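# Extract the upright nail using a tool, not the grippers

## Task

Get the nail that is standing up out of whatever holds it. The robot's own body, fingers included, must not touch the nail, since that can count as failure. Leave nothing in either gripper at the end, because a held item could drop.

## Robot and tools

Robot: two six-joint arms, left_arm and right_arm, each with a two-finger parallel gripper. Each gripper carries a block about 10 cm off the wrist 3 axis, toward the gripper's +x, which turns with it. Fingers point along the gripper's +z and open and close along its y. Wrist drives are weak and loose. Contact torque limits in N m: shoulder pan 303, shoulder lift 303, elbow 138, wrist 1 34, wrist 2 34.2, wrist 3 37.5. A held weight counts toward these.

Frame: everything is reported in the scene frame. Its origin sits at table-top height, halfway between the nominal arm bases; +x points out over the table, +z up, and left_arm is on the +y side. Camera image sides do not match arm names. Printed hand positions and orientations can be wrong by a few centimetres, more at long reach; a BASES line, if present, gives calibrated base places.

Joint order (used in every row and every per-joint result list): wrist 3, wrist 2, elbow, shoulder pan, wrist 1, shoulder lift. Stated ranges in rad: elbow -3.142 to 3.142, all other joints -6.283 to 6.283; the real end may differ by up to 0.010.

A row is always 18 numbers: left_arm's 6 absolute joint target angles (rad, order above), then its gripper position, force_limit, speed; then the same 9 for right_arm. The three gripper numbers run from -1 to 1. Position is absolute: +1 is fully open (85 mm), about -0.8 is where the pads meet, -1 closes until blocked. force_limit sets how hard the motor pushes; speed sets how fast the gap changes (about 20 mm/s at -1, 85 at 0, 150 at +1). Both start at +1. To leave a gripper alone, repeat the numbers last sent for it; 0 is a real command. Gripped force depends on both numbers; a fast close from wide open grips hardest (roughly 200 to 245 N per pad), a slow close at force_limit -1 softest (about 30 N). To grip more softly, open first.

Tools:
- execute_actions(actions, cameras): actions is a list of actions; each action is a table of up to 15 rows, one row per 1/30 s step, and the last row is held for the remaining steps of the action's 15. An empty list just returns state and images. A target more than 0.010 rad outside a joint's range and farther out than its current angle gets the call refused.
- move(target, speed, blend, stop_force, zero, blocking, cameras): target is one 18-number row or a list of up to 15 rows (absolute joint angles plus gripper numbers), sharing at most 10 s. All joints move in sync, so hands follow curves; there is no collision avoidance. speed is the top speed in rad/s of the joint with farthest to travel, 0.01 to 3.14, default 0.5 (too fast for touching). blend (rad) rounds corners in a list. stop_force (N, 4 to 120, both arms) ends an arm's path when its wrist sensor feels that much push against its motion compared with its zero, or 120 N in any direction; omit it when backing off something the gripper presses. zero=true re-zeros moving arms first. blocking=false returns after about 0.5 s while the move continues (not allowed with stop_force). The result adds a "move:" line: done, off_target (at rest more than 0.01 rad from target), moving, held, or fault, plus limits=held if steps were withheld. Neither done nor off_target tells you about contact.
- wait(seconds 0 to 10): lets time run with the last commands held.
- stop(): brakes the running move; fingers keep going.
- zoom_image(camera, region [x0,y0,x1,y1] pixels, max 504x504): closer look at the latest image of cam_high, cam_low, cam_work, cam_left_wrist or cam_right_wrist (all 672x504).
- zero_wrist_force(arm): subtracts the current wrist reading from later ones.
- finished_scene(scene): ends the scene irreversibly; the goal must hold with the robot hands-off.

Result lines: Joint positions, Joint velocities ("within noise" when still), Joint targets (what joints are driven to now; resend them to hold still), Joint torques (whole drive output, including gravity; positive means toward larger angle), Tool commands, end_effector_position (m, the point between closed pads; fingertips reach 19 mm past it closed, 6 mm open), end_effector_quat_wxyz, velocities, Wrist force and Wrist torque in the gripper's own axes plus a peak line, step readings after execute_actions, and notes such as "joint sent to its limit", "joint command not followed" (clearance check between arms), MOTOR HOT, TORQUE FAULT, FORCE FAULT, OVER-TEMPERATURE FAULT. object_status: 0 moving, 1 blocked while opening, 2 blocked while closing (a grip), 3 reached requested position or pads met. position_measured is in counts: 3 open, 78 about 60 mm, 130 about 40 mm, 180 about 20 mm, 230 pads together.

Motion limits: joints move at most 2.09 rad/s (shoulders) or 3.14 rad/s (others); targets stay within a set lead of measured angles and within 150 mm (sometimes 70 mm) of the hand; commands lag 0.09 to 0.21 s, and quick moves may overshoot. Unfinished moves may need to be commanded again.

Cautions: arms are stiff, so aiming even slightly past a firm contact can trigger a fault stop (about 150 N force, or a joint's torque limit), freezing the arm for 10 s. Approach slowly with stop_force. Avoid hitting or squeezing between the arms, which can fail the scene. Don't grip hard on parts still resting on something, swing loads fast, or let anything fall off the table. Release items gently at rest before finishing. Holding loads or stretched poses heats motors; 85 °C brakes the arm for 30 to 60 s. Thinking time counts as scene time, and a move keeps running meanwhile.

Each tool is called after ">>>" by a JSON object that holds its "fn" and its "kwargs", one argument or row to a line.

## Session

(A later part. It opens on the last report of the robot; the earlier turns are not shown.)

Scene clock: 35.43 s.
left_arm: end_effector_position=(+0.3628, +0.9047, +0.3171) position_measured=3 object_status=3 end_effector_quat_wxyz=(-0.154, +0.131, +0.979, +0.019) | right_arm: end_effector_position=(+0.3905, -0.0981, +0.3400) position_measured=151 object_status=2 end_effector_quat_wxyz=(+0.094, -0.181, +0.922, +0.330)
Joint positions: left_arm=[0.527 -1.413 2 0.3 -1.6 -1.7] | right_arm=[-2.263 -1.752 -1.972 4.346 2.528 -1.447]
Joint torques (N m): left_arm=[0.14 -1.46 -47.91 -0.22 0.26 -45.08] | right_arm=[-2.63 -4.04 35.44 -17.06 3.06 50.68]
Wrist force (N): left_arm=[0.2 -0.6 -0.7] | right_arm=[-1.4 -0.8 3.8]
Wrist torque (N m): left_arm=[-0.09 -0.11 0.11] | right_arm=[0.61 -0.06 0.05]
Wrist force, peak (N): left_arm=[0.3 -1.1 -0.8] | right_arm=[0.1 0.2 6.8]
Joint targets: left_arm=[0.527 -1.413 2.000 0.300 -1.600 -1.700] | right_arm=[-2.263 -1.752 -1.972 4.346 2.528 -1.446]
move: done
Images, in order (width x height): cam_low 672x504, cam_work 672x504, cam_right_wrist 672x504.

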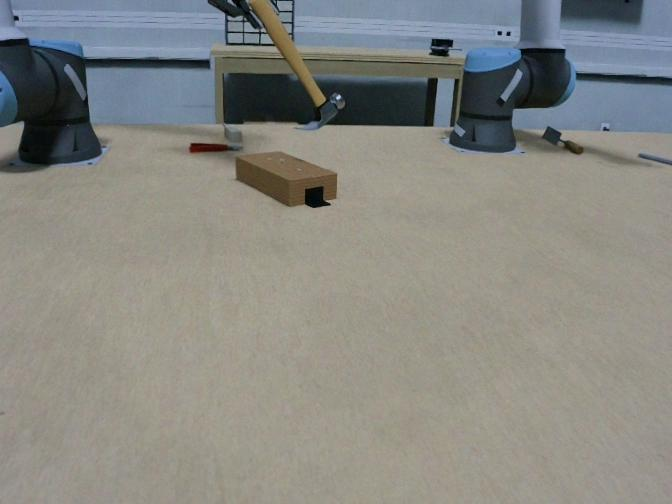

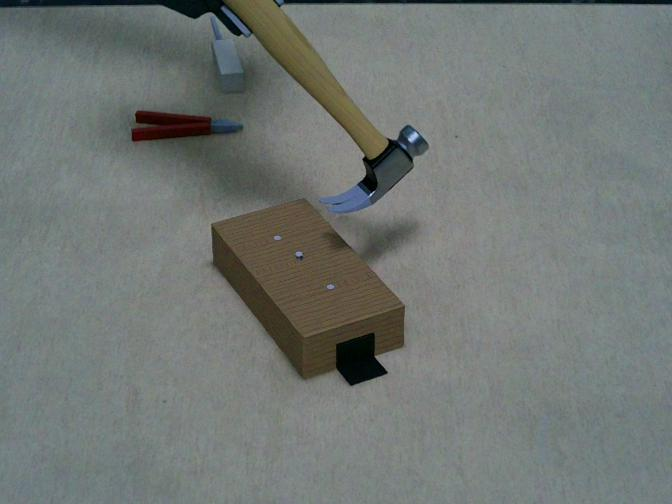

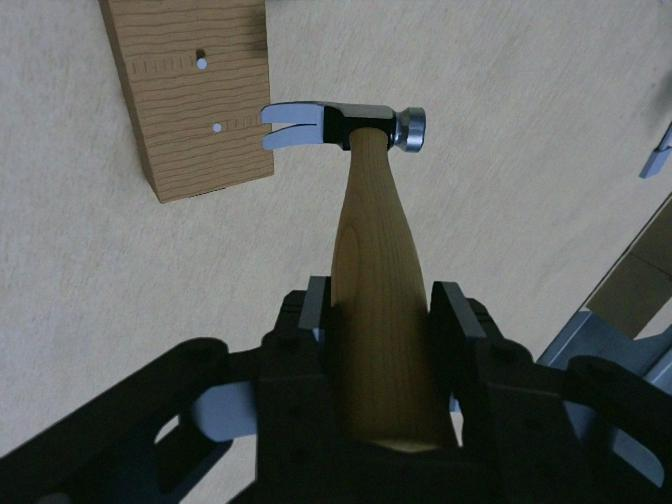

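>>> {"fn": "move", "kwargs": {
  "target": [
    [0.527,-1.413,2.0,0.3,-1.6,-1.7,1,1,1,-2.2626,-1.7523,-2.0262,4.3455,2.6040,-1.4683,-0.98,1,-1],
    [0.527,-1.413,2.0,0.3,-1.6,-1.7,1,1,1,-2.2626,-1.7523,-2.0642,4.3455,2.6628,-1.4891,-0.98,1,-1]
  ],
  "speed": [0.06,0.02],
  "stop_force": 6,
  "cameras": ["cam_right_wrist","cam_low","cam_work"]
}}

>>> {"fn": "zoom_image", "kwargs": {
  "camera": "cam_work",
  "region": [180, 120, 460, 390]
}}

>>> {"fn": "zoom_image", "kwargs": {
  "camera": "cam_right_wrist",
  "region": [150, 0, 450, 200]
}}

Scene clock: 41.10 s.
left_arm: end_effector_position=(+0.3628, +0.9047, +0.3171) position_measured=3 object_status=3 end_effector_quat_wxyz=(-0.154, +0.131, +0.979, +0.019) | right_arm: end_effector_position=(+0.3905, -0.0982, +0.2701) position_measured=151 object_status=2 end_effector_quat_wxyz=(+0.094, -0.181, +0.922, +0.330)
Joint positions: left_arm=[0.527 -1.413 2 0.3 -1.6 -1.7] | right_arm=[-2.263 -1.752 -2.064 4.345 2.663 -1.489]
Joint torques (N m): left_arm=[-0.33 -1.31 -46 -2.63 -0.4 -45.37] | right_arm=[-2.7 -2.98 34.83 -12.04 2.69 27.77]
Wrist force (N): left_arm=[0.4 -0.7 -0.5] | right_arm=[-1.6 -1.1 3.8]
Wrist torque (N m): left_arm=[-0.10 -0.15 0.12] | right_arm=[0.65 -0.06 0.02]
Wrist force, peak (N): left_arm=[0.3 -1.0 -0.8] | right_arm=[-1.7 -1.3 4.1]
Joint targets: left_arm=[0.527 -1.413 2.000 0.300 -1.600 -1.700] | right_arm=[-2.263 -1.752 -2.064 4.346 2.663 -1.489]
move: done
Images, in order (width x height): cam_low 672x504, cam_work 672x504, cam_right_wrist 672x504.

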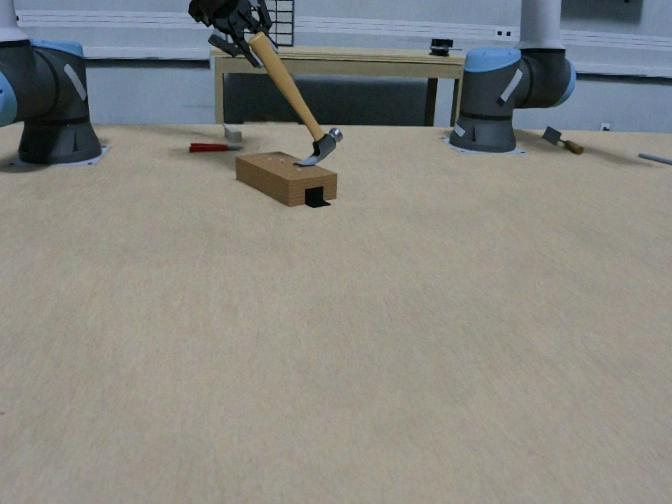

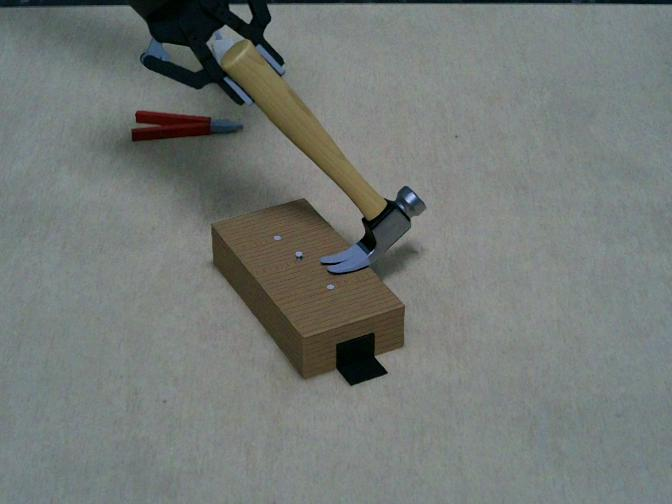

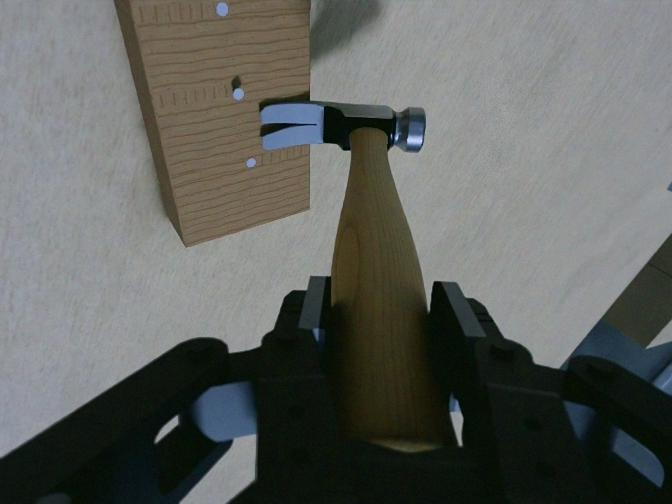

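Scaled by 1.800 from the camera's image (finer frame: 960x720).

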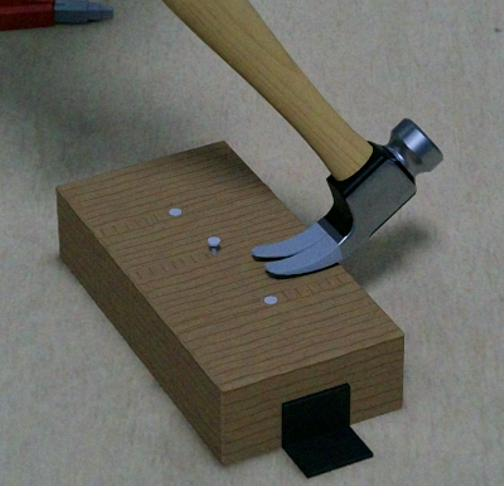

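Scaled by 1.680 from the camera's image (finer frame: 960x720).

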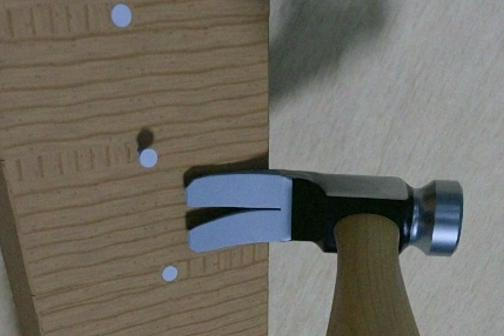

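>>> {"fn": "move", "kwargs": {
  "target": [0.527,-1.413,2.0,0.3,-1.6,-1.7,1,1,1,-2.2400,-1.7342,-2.0974,4.3747,2.6573,-1.4465,-0.98,1,-1],
  "speed": 0.05,
  "stop_force": 8,
  "cameras": ["cam_right_wrist","cam_low","cam_work"]
}}

>>> {"fn": "zoom_image", "kwargs": {
  "camera": "cam_work",
  "region": [240, 190, 400, 310]
}}

>>> {"fn": "zoom_image", "kwargs": {
  "camera": "cam_right_wrist",
  "region": [150, 30, 350, 170]
}}

>>> {"fn": "zoom_image", "kwargs": {
  "camera": "cam_low",
  "region": [230, 110, 350, 220]
}}

Scene clock: 43.90 s.
left_arm: end_effector_position=(+0.3628, +0.9047, +0.3171) position_measured=3 object_status=3 end_effector_quat_wxyz=(-0.154, +0.131, +0.979, +0.019) | right_arm: end_effector_position=(+0.3739, -0.1118, +0.2720) position_measured=151 object_status=2 end_effector_quat_wxyz=(+0.094, -0.181, +0.922, +0.330)
Joint positions: left_arm=[0.527 -1.413 2 0.3 -1.6 -1.7] | right_arm=[-2.24 -1.734 -2.097 4.375 2.657 -1.446]
Joint torques (N m): left_arm=[-0.3 -1.78 -46.95 -5.37 -0.33 -43.43] | right_arm=[3.38 3 34.75 20.69 -4.57 48.68]
Wrist force (N): left_arm=[0.2 -0.7 -0.8] | right_arm=[-1.7 -0.6 3.7]
Wrist torque (N m): left_arm=[-0.10 -0.13 0.11] | right_arm=[0.75 -0.02 0.03]
Wrist force, peak (N): left_arm=[0.2 -0.9 -1.0] | right_arm=[-1.9 -0.5 4.3]
Joint targets: left_arm=[0.527 -1.413 2.000 0.300 -1.600 -1.700] | right_arm=[-2.240 -1.734 -2.097 4.375 2.657 -1.446]
move: done
Images, in order (width x height): cam_low 672x504, cam_work 672x504, cam_right_wrist 672x504.

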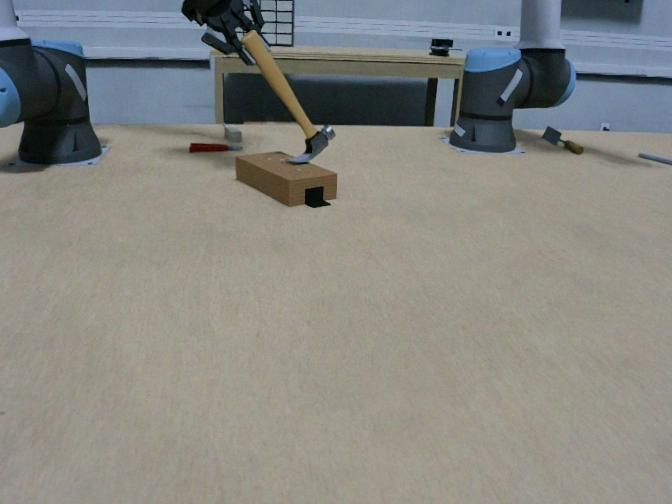

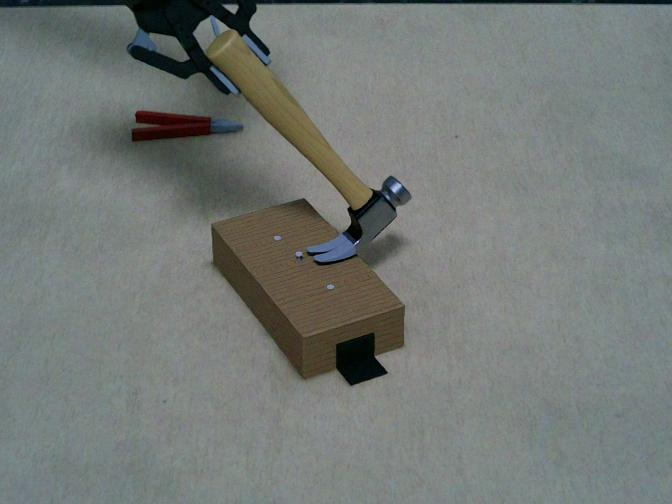

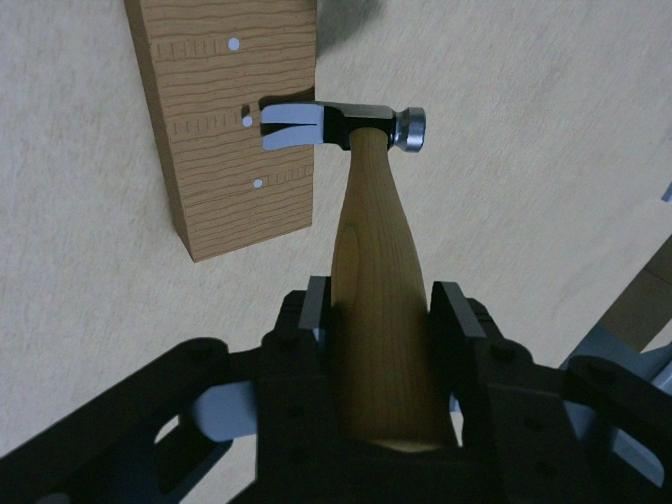

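Scaled by 3.150 from the camera's image (finer frame: 960x720).

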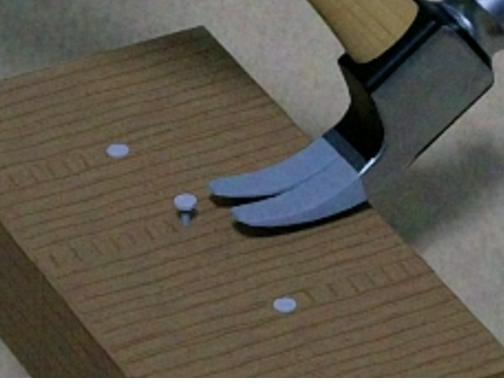

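Scaled by 2.520 from the camera's image (finer frame: 960x720).

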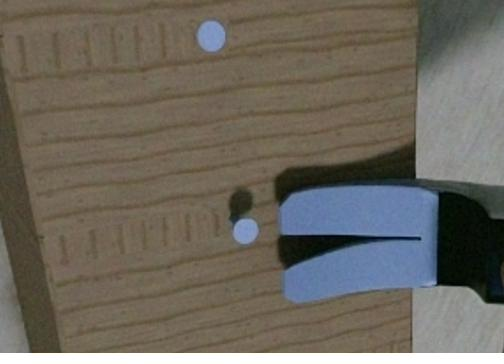

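Scaled by 4.200 from the camera's image (finer frame: 960x720).

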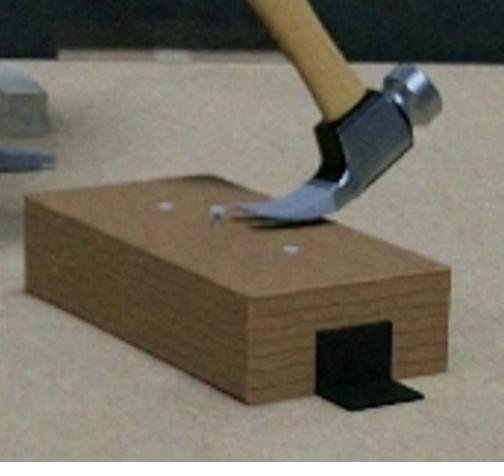

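>>> {"fn": "move", "kwargs": {
  "target": [0.527,-1.413,2.0,0.3,-1.6,-1.7,1,1,1,-2.2475,-1.7401,-2.1110,4.3654,2.6604,-1.4373,-0.98,1,-1],
  "speed": 0.03,
  "stop_force": 8,
  "cameras": ["cam_right_wrist","cam_low","cam_work"]
}}

>>> {"fn": "zoom_image", "kwargs": {
  "camera": "cam_work",
  "region": [240, 190, 400, 310]
}}

>>> {"fn": "zoom_image", "kwargs": {
  "camera": "cam_right_wrist",
  "region": [150, 30, 350, 170]
}}

>>> {"fn": "zoom_image", "kwargs": {
  "camera": "cam_low",
  "region": [230, 110, 350, 220]
}}

Scene clock: 46.47 s.
left_arm: end_effector_position=(+0.3628, +0.9047, +0.3171) position_measured=3 object_status=3 end_effector_quat_wxyz=(-0.154, +0.131, +0.979, +0.019) | right_arm: end_effector_position=(+0.3742, -0.1207, +0.2691) position_measured=151 object_status=2 end_effector_quat_wxyz=(+0.094, -0.181, +0.922, +0.330)
Joint positions: left_arm=[0.527 -1.413 2 0.3 -1.6 -1.7] | right_arm=[-2.247 -1.74 -2.111 4.365 2.66 -1.437]
Joint torques (N m): left_arm=[-0.16 -1.88 -45.97 -5.91 -0.11 -44.43] | right_arm=[-2.22 -2.23 28.71 -18.12 0.2 41.67]
Wrist force (N): left_arm=[0.2 -0.9 -0.7] | right_arm=[-4.3 5.3 -1.1]
Wrist torque (N m): left_arm=[-0.13 -0.12 0.11] | right_arm=[-0.37 -0.28 0.24]
Wrist force, peak (N): left_arm=[0.4 -1.0 -0.9] | right_arm=[-4.3 5.4 -1.1]
Joint targets: left_arm=[0.527 -1.413 2.000 0.300 -1.600 -1.700] | right_arm=[-2.248 -1.740 -2.111 4.365 2.660 -1.437]
move: done
Images, in order (width x height): cam_low 672x504, cam_work 672x504, cam_right_wrist 672x504.

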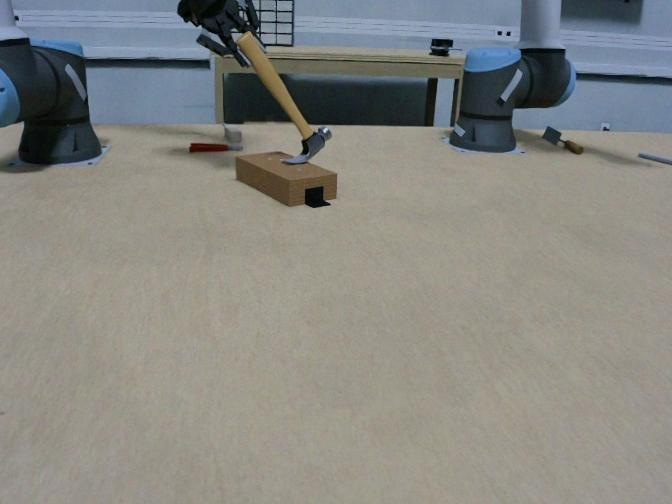

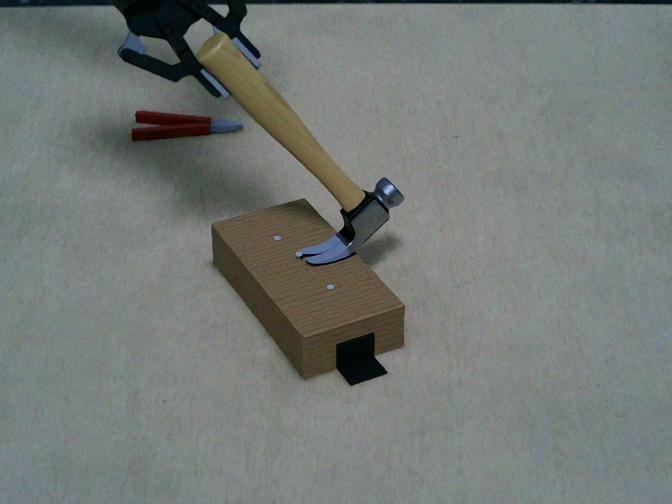

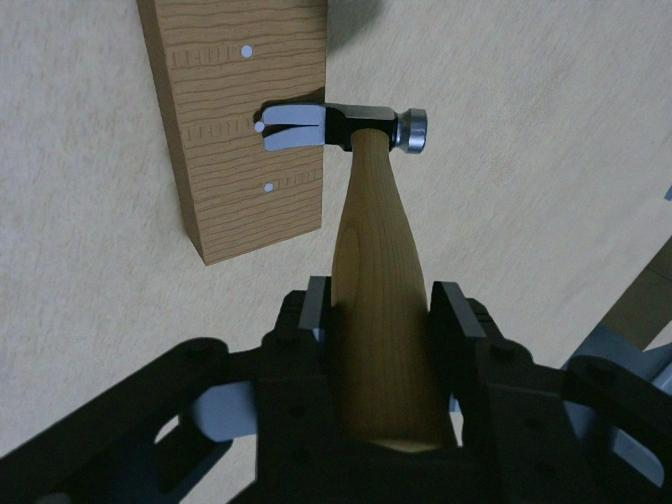

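Scaled by 3.150 from the camera's image (finer frame: 960x720).

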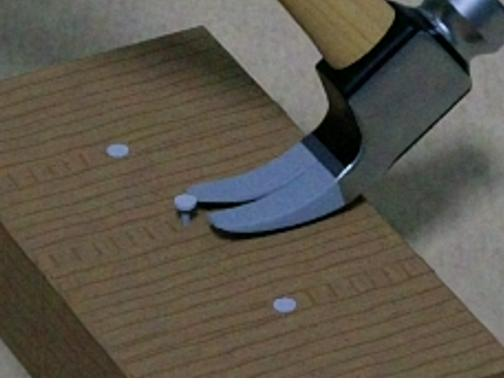

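Scaled by 2.520 from the camera's image (finer frame: 960x720).

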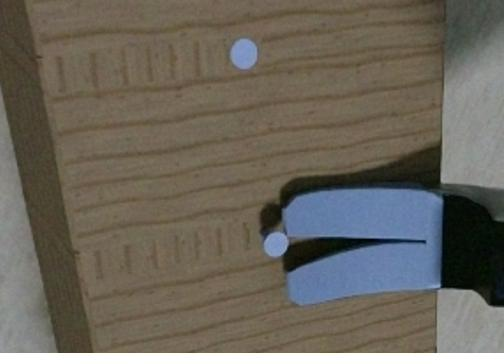

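Scaled by 4.200 from the camera's image (finer frame: 960x720).

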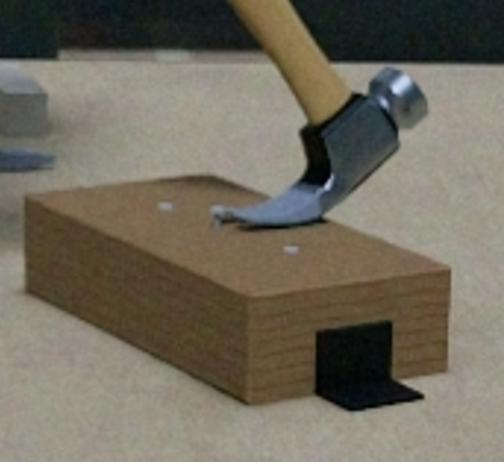

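>>> {"fn": "move", "kwargs": {
  "target": [0.527,-1.413,2.0,0.3,-1.6,-1.7,1,1,1,-2.2312,-1.7272,-2.1145,4.3858,2.6609,-1.4315,-0.98,1,-1],
  "speed": 0.03,
  "cameras": ["cam_right_wrist","cam_low","cam_work"]
}}

>>> {"fn": "zoom_image", "kwargs": {
  "camera": "cam_work",
  "region": [240, 190, 400, 310]
}}

>>> {"fn": "zoom_image", "kwargs": {
  "camera": "cam_right_wrist",
  "region": [150, 30, 350, 170]
}}

Scene clock: 48.33 s.
left_arm: end_effector_position=(+0.3628, +0.9047, +0.3171) position_measured=3 object_status=3 end_effector_quat_wxyz=(-0.154, +0.131, +0.979, +0.019) | right_arm: end_effector_position=(+0.3678, -0.1176, +0.2696) position_measured=151 object_status=2 end_effector_quat_wxyz=(+0.094, -0.181, +0.922, +0.330)
Joint positions: left_arm=[0.527 -1.413 2 0.3 -1.6 -1.7] | right_arm=[-2.231 -1.727 -2.114 4.386 2.661 -1.432]
Joint torques (N m): left_arm=[-0.37 -1.22 -45.3 -3.64 -0.3 -40.73] | right_arm=[3.74 1.25 15.63 31.27 2.34 21.9]
Wrist force (N): left_arm=[0.3 -1.0 -0.6] | right_arm=[-17.1 9.2 -39.0]
Wrist torque (N m): left_arm=[-0.15 -0.13 0.12] | right_arm=[0.91 -1.23 -0.29]
Wrist force, peak (N): left_arm=[0.4 -1.0 -0.7] | right_arm=[-19.1 11.7 -48.2]
Joint targets: left_arm=[0.527 -1.413 2.000 0.300 -1.600 -1.700] | right_arm=[-2.231 -1.727 -2.115 4.386 2.661 -1.431]
move: done
Images, in order (width x height): cam_low 672x504, cam_work 672x504, cam_right_wrist 672x504.

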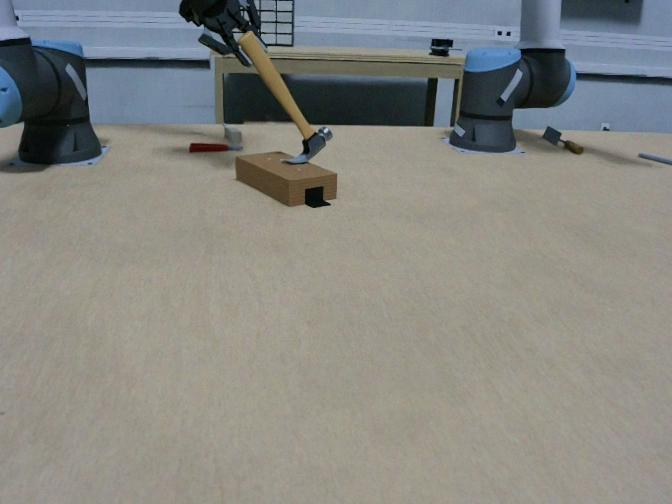

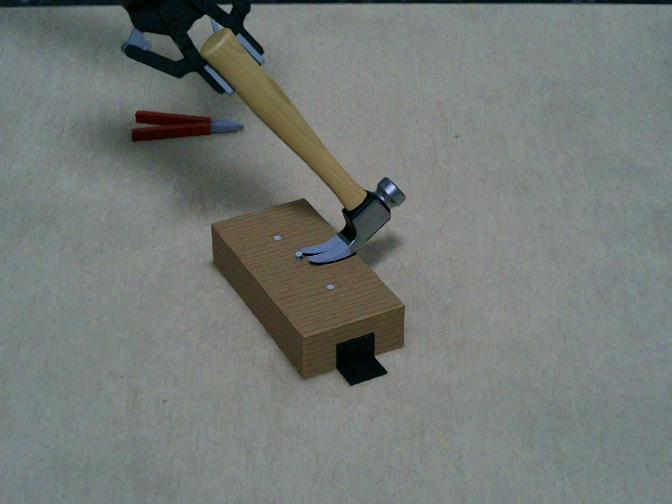

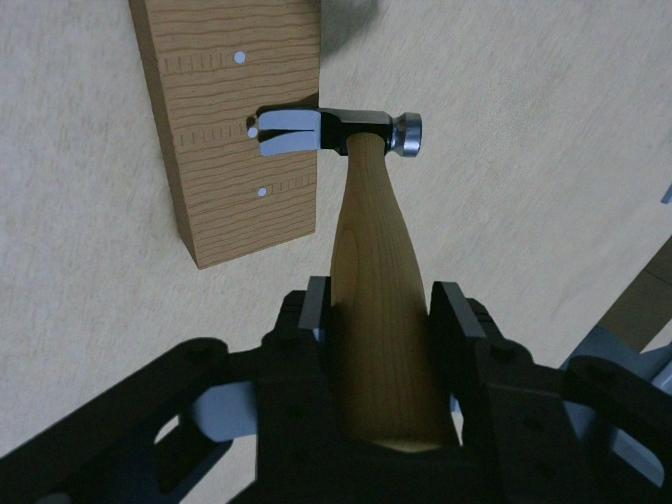

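Scaled by 3.150 from the camera's image (finer frame: 960x720).

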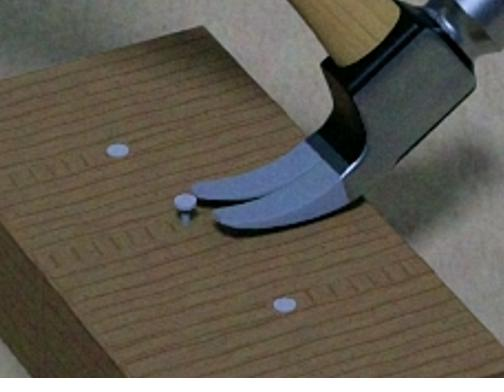

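Scaled by 2.520 from the camera's image (finer frame: 960x720).

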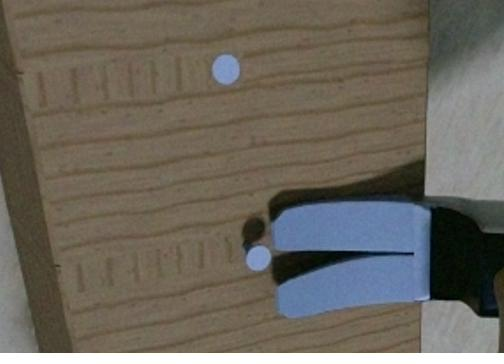

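>>> {"fn": "move", "kwargs": {
  "target": [0.527,-1.413,2.0,0.3,-1.6,-1.7,1,1,1,-2.2312,-1.7272,-2.1125,4.3858,2.6579,-1.4305,-0.98,1,-1],
  "speed": 0.03,
  "cameras": []
}}

>>> {"fn": "move", "kwargs": {
  "target": [0.527,-1.413,2.0,0.3,-1.6,-1.7,1,1,1,-2.2693,-1.7576,-2.1211,4.3375,2.6510,-1.4216,-0.98,1,-1],
  "speed": 0.03,
  "stop_force": 10,
  "cameras": ["cam_right_wrist","cam_low","cam_work"]
}}

>>> {"fn": "zoom_image", "kwargs": {
  "camera": "cam_work",
  "region": [240, 190, 400, 310]
}}

>>> {"fn": "zoom_image", "kwargs": {
  "camera": "cam_right_wrist",
  "region": [150, 30, 350, 170]
}}

Scene clock: 50.17 s.
left_arm: end_effector_position=(+0.3628, +0.9047, +0.3171) position_measured=3 object_status=3 end_effector_quat_wxyz=(-0.154, +0.131, +0.979, +0.019) | right_arm: end_effector_position=(+0.3677, -0.1175, +0.2710) position_measured=151 object_status=2 end_effector_quat_wxyz=(+0.094, -0.181, +0.922, +0.330)
Joint positions: left_arm=[0.527 -1.413 2 0.3 -1.6 -1.7] | right_arm=[-2.231 -1.727 -2.113 4.386 2.658 -1.431]
Joint torques (N m): left_arm=[-0.42 -0.97 -44.8 -7.26 -0.26 -42.26] | right_arm=[2.38 0.7 47.04 9.91 -5 48.17]
Wrist force (N): left_arm=[0.1 -0.9 -0.5] | right_arm=[-1.6 -0.8 4.0]
Wrist torque (N m): left_arm=[-0.13 -0.10 0.11] | right_arm=[0.72 -0.04 0.03]
Wrist force, peak (N): left_arm=[0.4 -0.8 -1.0] | right_arm=[-17.4 9.1 -39.9]
Joint targets: left_arm=[0.527 -1.413 2.000 0.300 -1.600 -1.700] | right_arm=[-2.231 -1.727 -2.112 4.386 2.658 -1.431]
move: done

Scene clock: 52.57 s.
left_arm: end_effector_position=(+0.3628, +0.9047, +0.3171) position_measured=3 object_status=3 end_effector_quat_wxyz=(-0.154, +0.131, +0.979, +0.019) | right_arm: end_effector_position=(+0.3785, -0.1367, +0.2711) position_measured=151 object_status=2 end_effector_quat_wxyz=(+0.094, -0.181, +0.922, +0.330)
Joint positions: left_arm=[0.527 -1.413 2 0.3 -1.6 -1.7] | right_arm=[-2.269 -1.758 -2.121 4.337 2.651 -1.422]
Joint torques (N m): left_arm=[-0.14 -1.02 -42.78 -4.2 -0.06 -40.67] | right_arm=[-2.99 -3.61 35.39 -17.27 -4.27 46.99]
Wrist force (N): left_arm=[0.2 -0.9 -0.7] | right_arm=[-0.9 -0.3 3.9]
Wrist torque (N m): left_arm=[-0.12 -0.12 0.11] | right_arm=[0.77 -0.05 0.03]
Wrist force, peak (N): left_arm=[0.2 -0.9 -0.7] | right_arm=[-1.7 -0.7 4.4]
Joint targets: left_arm=[0.527 -1.413 2.000 0.300 -1.600 -1.700] | right_arm=[-2.269 -1.758 -2.121 4.338 2.651 -1.422]
move: done
Images, in order (width x height): cam_low 672x504, cam_work 672x504, cam_right_wrist 672x504.

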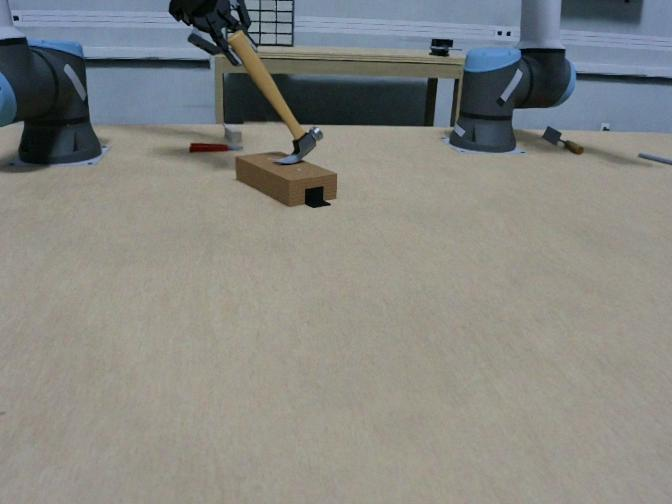

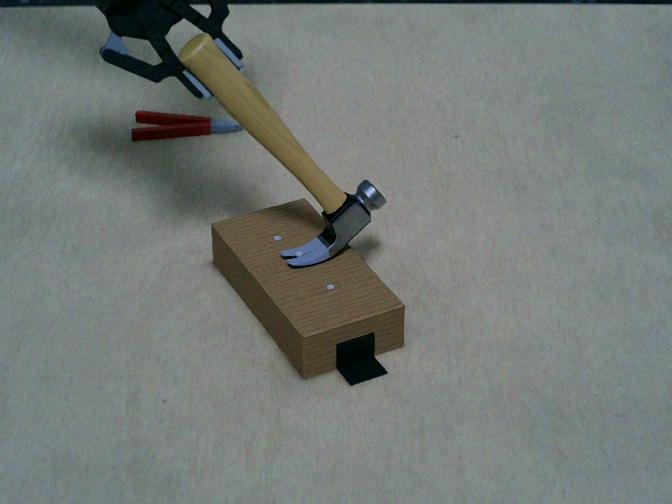

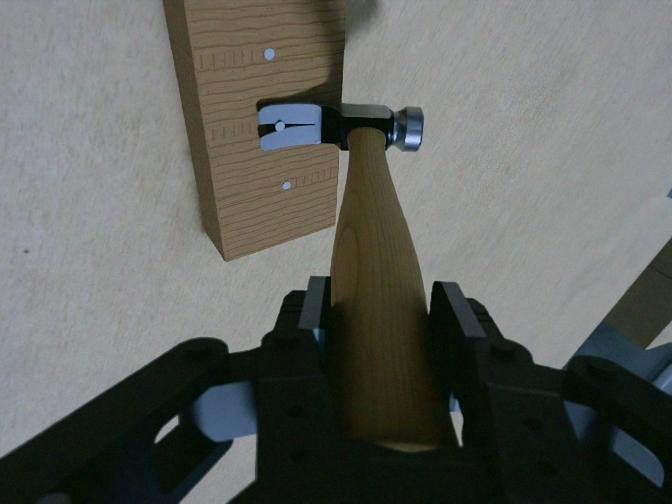

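Scaled by 3.150 from the camera's image (finer frame: 960x720).

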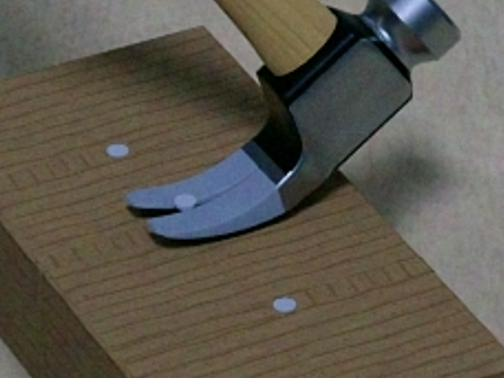

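Scaled by 2.520 from the camera's image (finer frame: 960x720).

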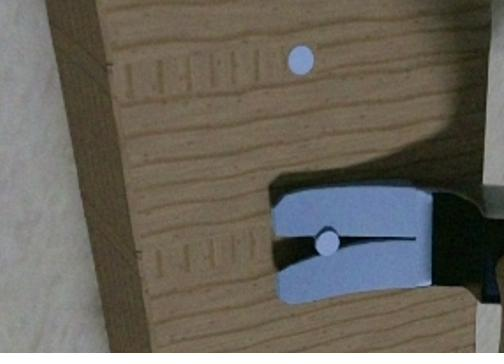

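>>> {"fn": "move", "kwargs": {
  "target": [0.527,-1.413,2.0,0.3,-1.6,-1.7,1,1,1,-2.2820,-1.7677,-2.1235,4.3214,2.6486,-1.4191,-0.98,1,-1],
  "speed": 0.02,
  "stop_force": 10,
  "cameras": ["cam_right_wrist"]
}}

>>> {"fn": "zoom_image", "kwargs": {
  "camera": "cam_right_wrist",
  "region": [150, 30, 350, 170]
}}

Scene clock: 54.67 s.
left_arm: end_effector_position=(+0.3628, +0.9047, +0.3171) position_measured=3 object_status=3 end_effector_quat_wxyz=(-0.154, +0.131, +0.979, +0.019) | right_arm: end_effector_position=(+0.3799, -0.1392, +0.2710) position_measured=151 object_status=2 end_effector_quat_wxyz=(+0.094, -0.181, +0.922, +0.330)
Joint positions: left_arm=[0.527 -1.413 2 0.3 -1.6 -1.7] | right_arm=[-2.274 -1.762 -2.122 4.331 2.65 -1.421]
Joint torques (N m): left_arm=[-0.63 -0.94 -42.57 -6.35 -0.38 -42.35] | right_arm=[2.06 3.27 51.39 16.86 2.36 30.43]
Wrist force (N): left_arm=[0.2 -0.6 -0.4] | right_arm=[3.1 -4.2 22.6]
Wrist torque (N m): left_arm=[-0.08 -0.12 0.11] | right_arm=[0.39 -0.02 0.12]
Wrist force, peak (N): left_arm=[0.0 -1.0 -0.9] | right_arm=[4.3 -5.0 28.2]
Joint targets: left_arm=[0.527 -1.413 2.000 0.300 -1.600 -1.700] | right_arm=[-2.274 -1.762 -2.122 4.331 2.650 -1.421]
move: contact (right_arm)

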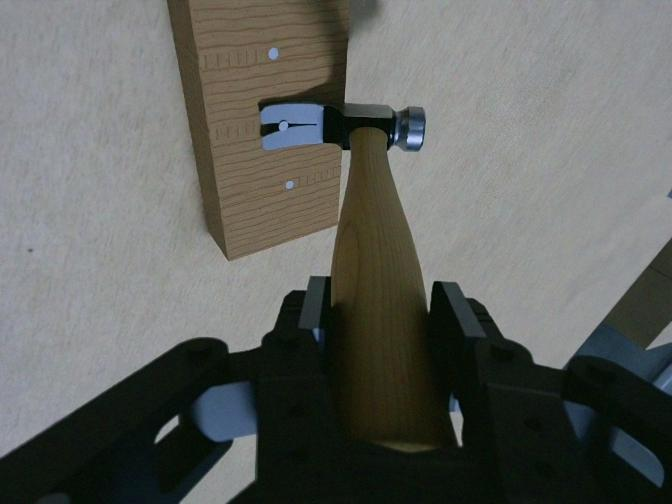

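Scaled by 2.520 from the camera's image (finer frame: 960x720).

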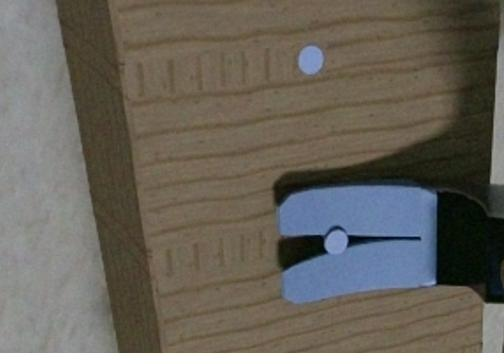

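>>> {"fn": "move", "kwargs": {
  "target": [0.527,-1.413,2.0,0.3,-1.6,-1.7,1,1,1,-2.2159,-1.5647,-2.0415,4.4932,2.4977,-1.4650,-0.98,1,-1],
  "speed": 0.06,
  "stop_force": 45,
  "cameras": ["cam_right_wrist","cam_low","cam_work"]
}}

>>> {"fn": "zoom_image", "kwargs": {
  "camera": "cam_work",
  "region": [240, 190, 400, 310]
}}

>>> {"fn": "zoom_image", "kwargs": {
  "camera": "cam_right_wrist",
  "region": [150, 30, 350, 170]
}}

Scene clock: 60.23 s.
left_arm: end_effector_position=(+0.3628, +0.9047, +0.3171) position_measured=3 object_status=3 end_effector_quat_wxyz=(-0.154, +0.131, +0.979, +0.019) | right_arm: end_effector_position=(+0.3608, -0.1049, +0.2819) position_measured=151 object_status=2 end_effector_quat_wxyz=(+0.119, -0.201, +0.939, +0.250)
Joint positions: left_arm=[0.527 -1.413 2 0.3 -1.6 -1.7] | right_arm=[-2.216 -1.565 -2.041 4.493 2.498 -1.465]
Joint torques (N m): left_arm=[-0.09 -1.06 -40.27 -2.45 -0.37 -43.09] | right_arm=[2.74 -2.74 59.16 38.16 -3.32 42.23]
Wrist force (N): left_arm=[0.2 -0.8 -0.6] | right_arm=[-12.4 -32.0 27.6]
Wrist torque (N m): left_arm=[-0.11 -0.12 0.11] | right_arm=[0.29 -0.18 0.36]
Wrist force, peak (N): left_arm=[0.3 -1.2 -0.7] | right_arm=[-20.9 13.1 -52.6]
Joint targets: left_arm=[0.527 -1.413 2.000 0.300 -1.600 -1.700] | right_arm=[-2.216 -1.565 -2.041 4.493 2.498 -1.465]
move: done
Images, in order (width x height): cam_low 672x504, cam_work 672x504, cam_right_wrist 672x504.

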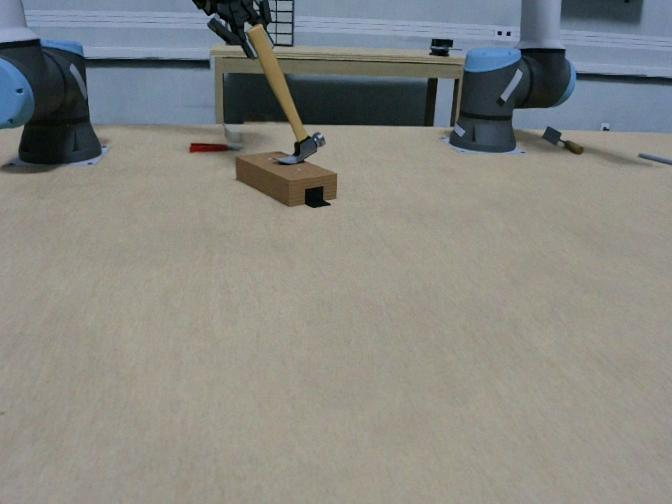

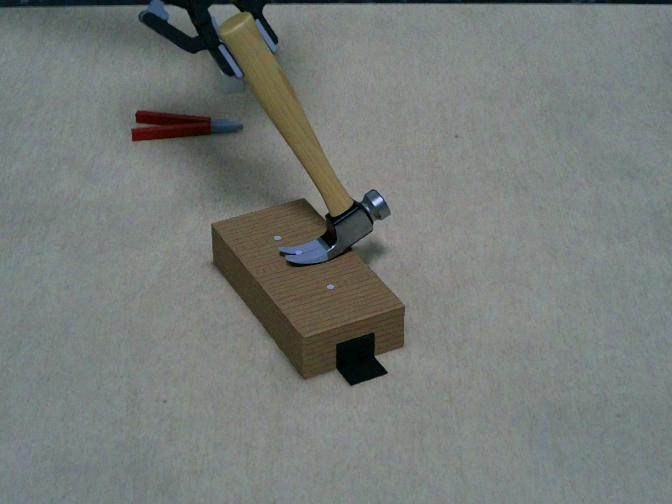

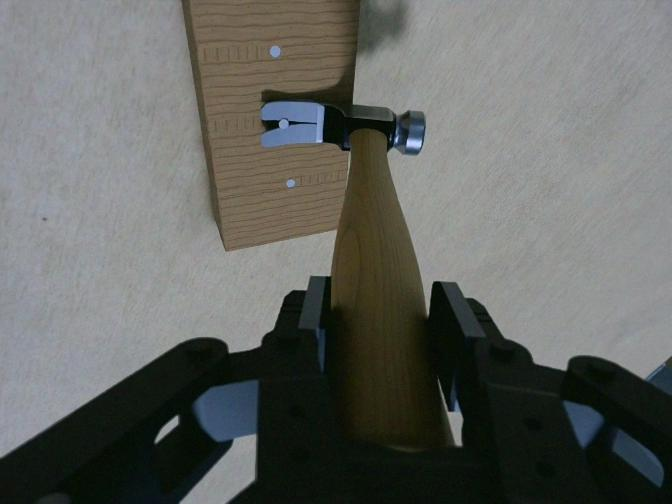

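Scaled by 3.150 from the camera's image (finer frame: 960x720).

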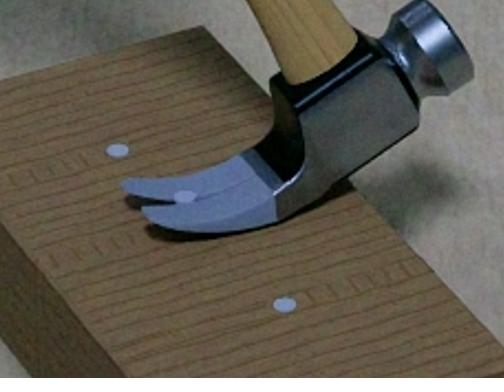

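Scaled by 2.520 from the camera's image (finer frame: 960x720).

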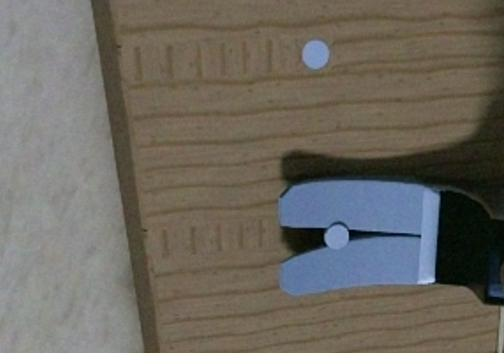

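>>> {"fn": "move", "kwargs": {
  "target": [0.527,-1.413,2.0,0.3,-1.6,-1.7,1,1,1,-2.1490,-1.4080,-1.9527,4.6257,2.3475,-1.5476,-0.98,1,-1],
  "speed": 0.06,
  "stop_force": 45,
  "cameras": ["cam_right_wrist","cam_low","cam_work"]
}}

>>> {"fn": "zoom_image", "kwargs": {
  "camera": "cam_work",
  "region": [240, 190, 400, 310]
}}

>>> {"fn": "zoom_image", "kwargs": {
  "camera": "cam_right_wrist",
  "region": [150, 30, 350, 170]
}}

Scene clock: 64.63 s.
left_arm: end_effector_position=(+0.3628, +0.9047, +0.3171) position_measured=3 object_status=3 end_effector_quat_wxyz=(-0.154, +0.131, +0.979, +0.019) | right_arm: end_effector_position=(+0.3411, -0.0692, +0.2879) position_measured=231 object_status=3 end_effector_quat_wxyz=(+0.143, -0.220, +0.950, +0.169)
Joint positions: left_arm=[0.527 -1.413 2 0.3 -1.6 -1.7] | right_arm=[-2.149 -1.408 -1.953 4.626 2.347 -1.548]
Joint torques (N m): left_arm=[-0.34 -1 -39.71 -4.85 -0.47 -41.79] | right_arm=[2.88 4.27 41.04 20.18 -7.37 28.71]
Wrist force (N): left_arm=[0.4 -0.8 -0.5] | right_arm=[-3.0 1.4 -1.3]
Wrist torque (N m): left_arm=[-0.11 -0.14 0.12] | right_arm=[0.24 -0.20 0.15]
Wrist force, peak (N): left_arm=[0.3 -1.1 -0.7] | right_arm=[-12.5 -32.3 27.8]
Joint targets: left_arm=[0.527 -1.413 2.000 0.300 -1.600 -1.700] | right_arm=[-2.149 -1.408 -1.953 4.626 2.348 -1.548]
move: done
Images, in order (width x height): cam_low 672x504, cam_work 672x504, cam_right_wrist 672x504.

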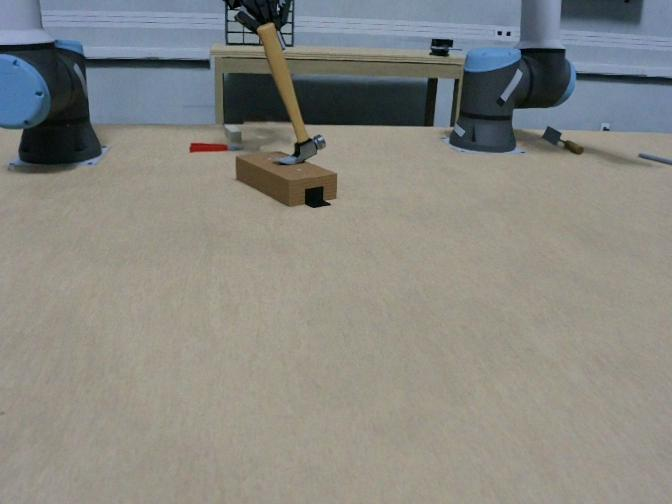

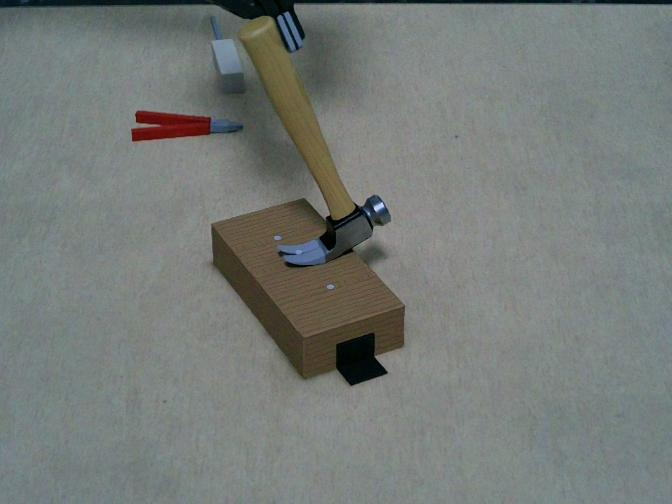

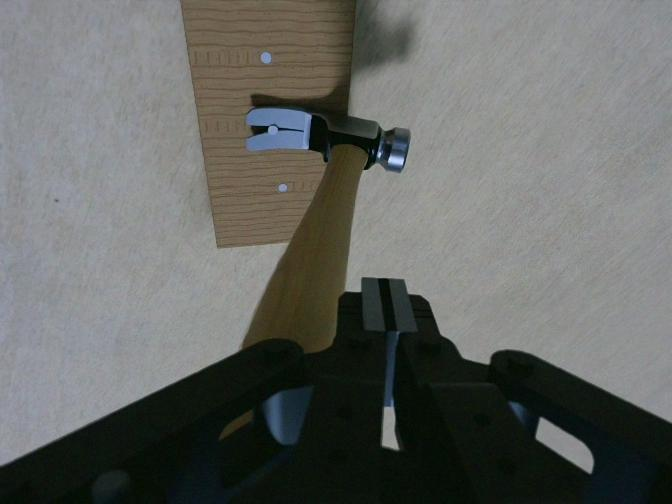

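Scaled by 3.150 from the camera's image (finer frame: 960x720).

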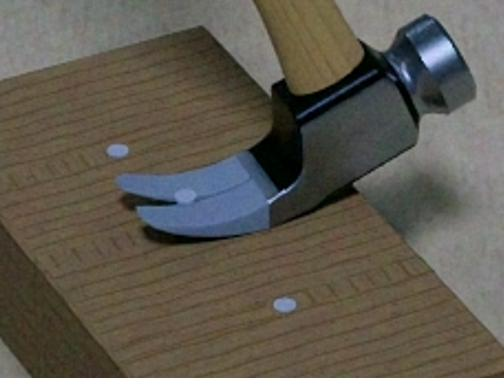

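Scaled by 2.520 from the camera's image (finer frame: 960x720).

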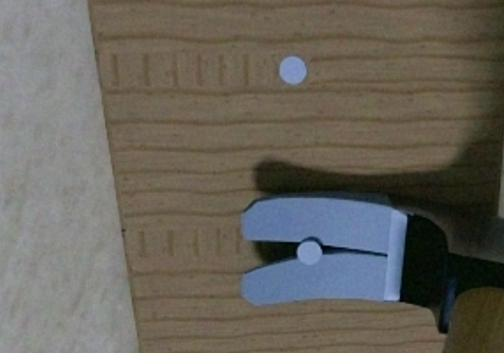

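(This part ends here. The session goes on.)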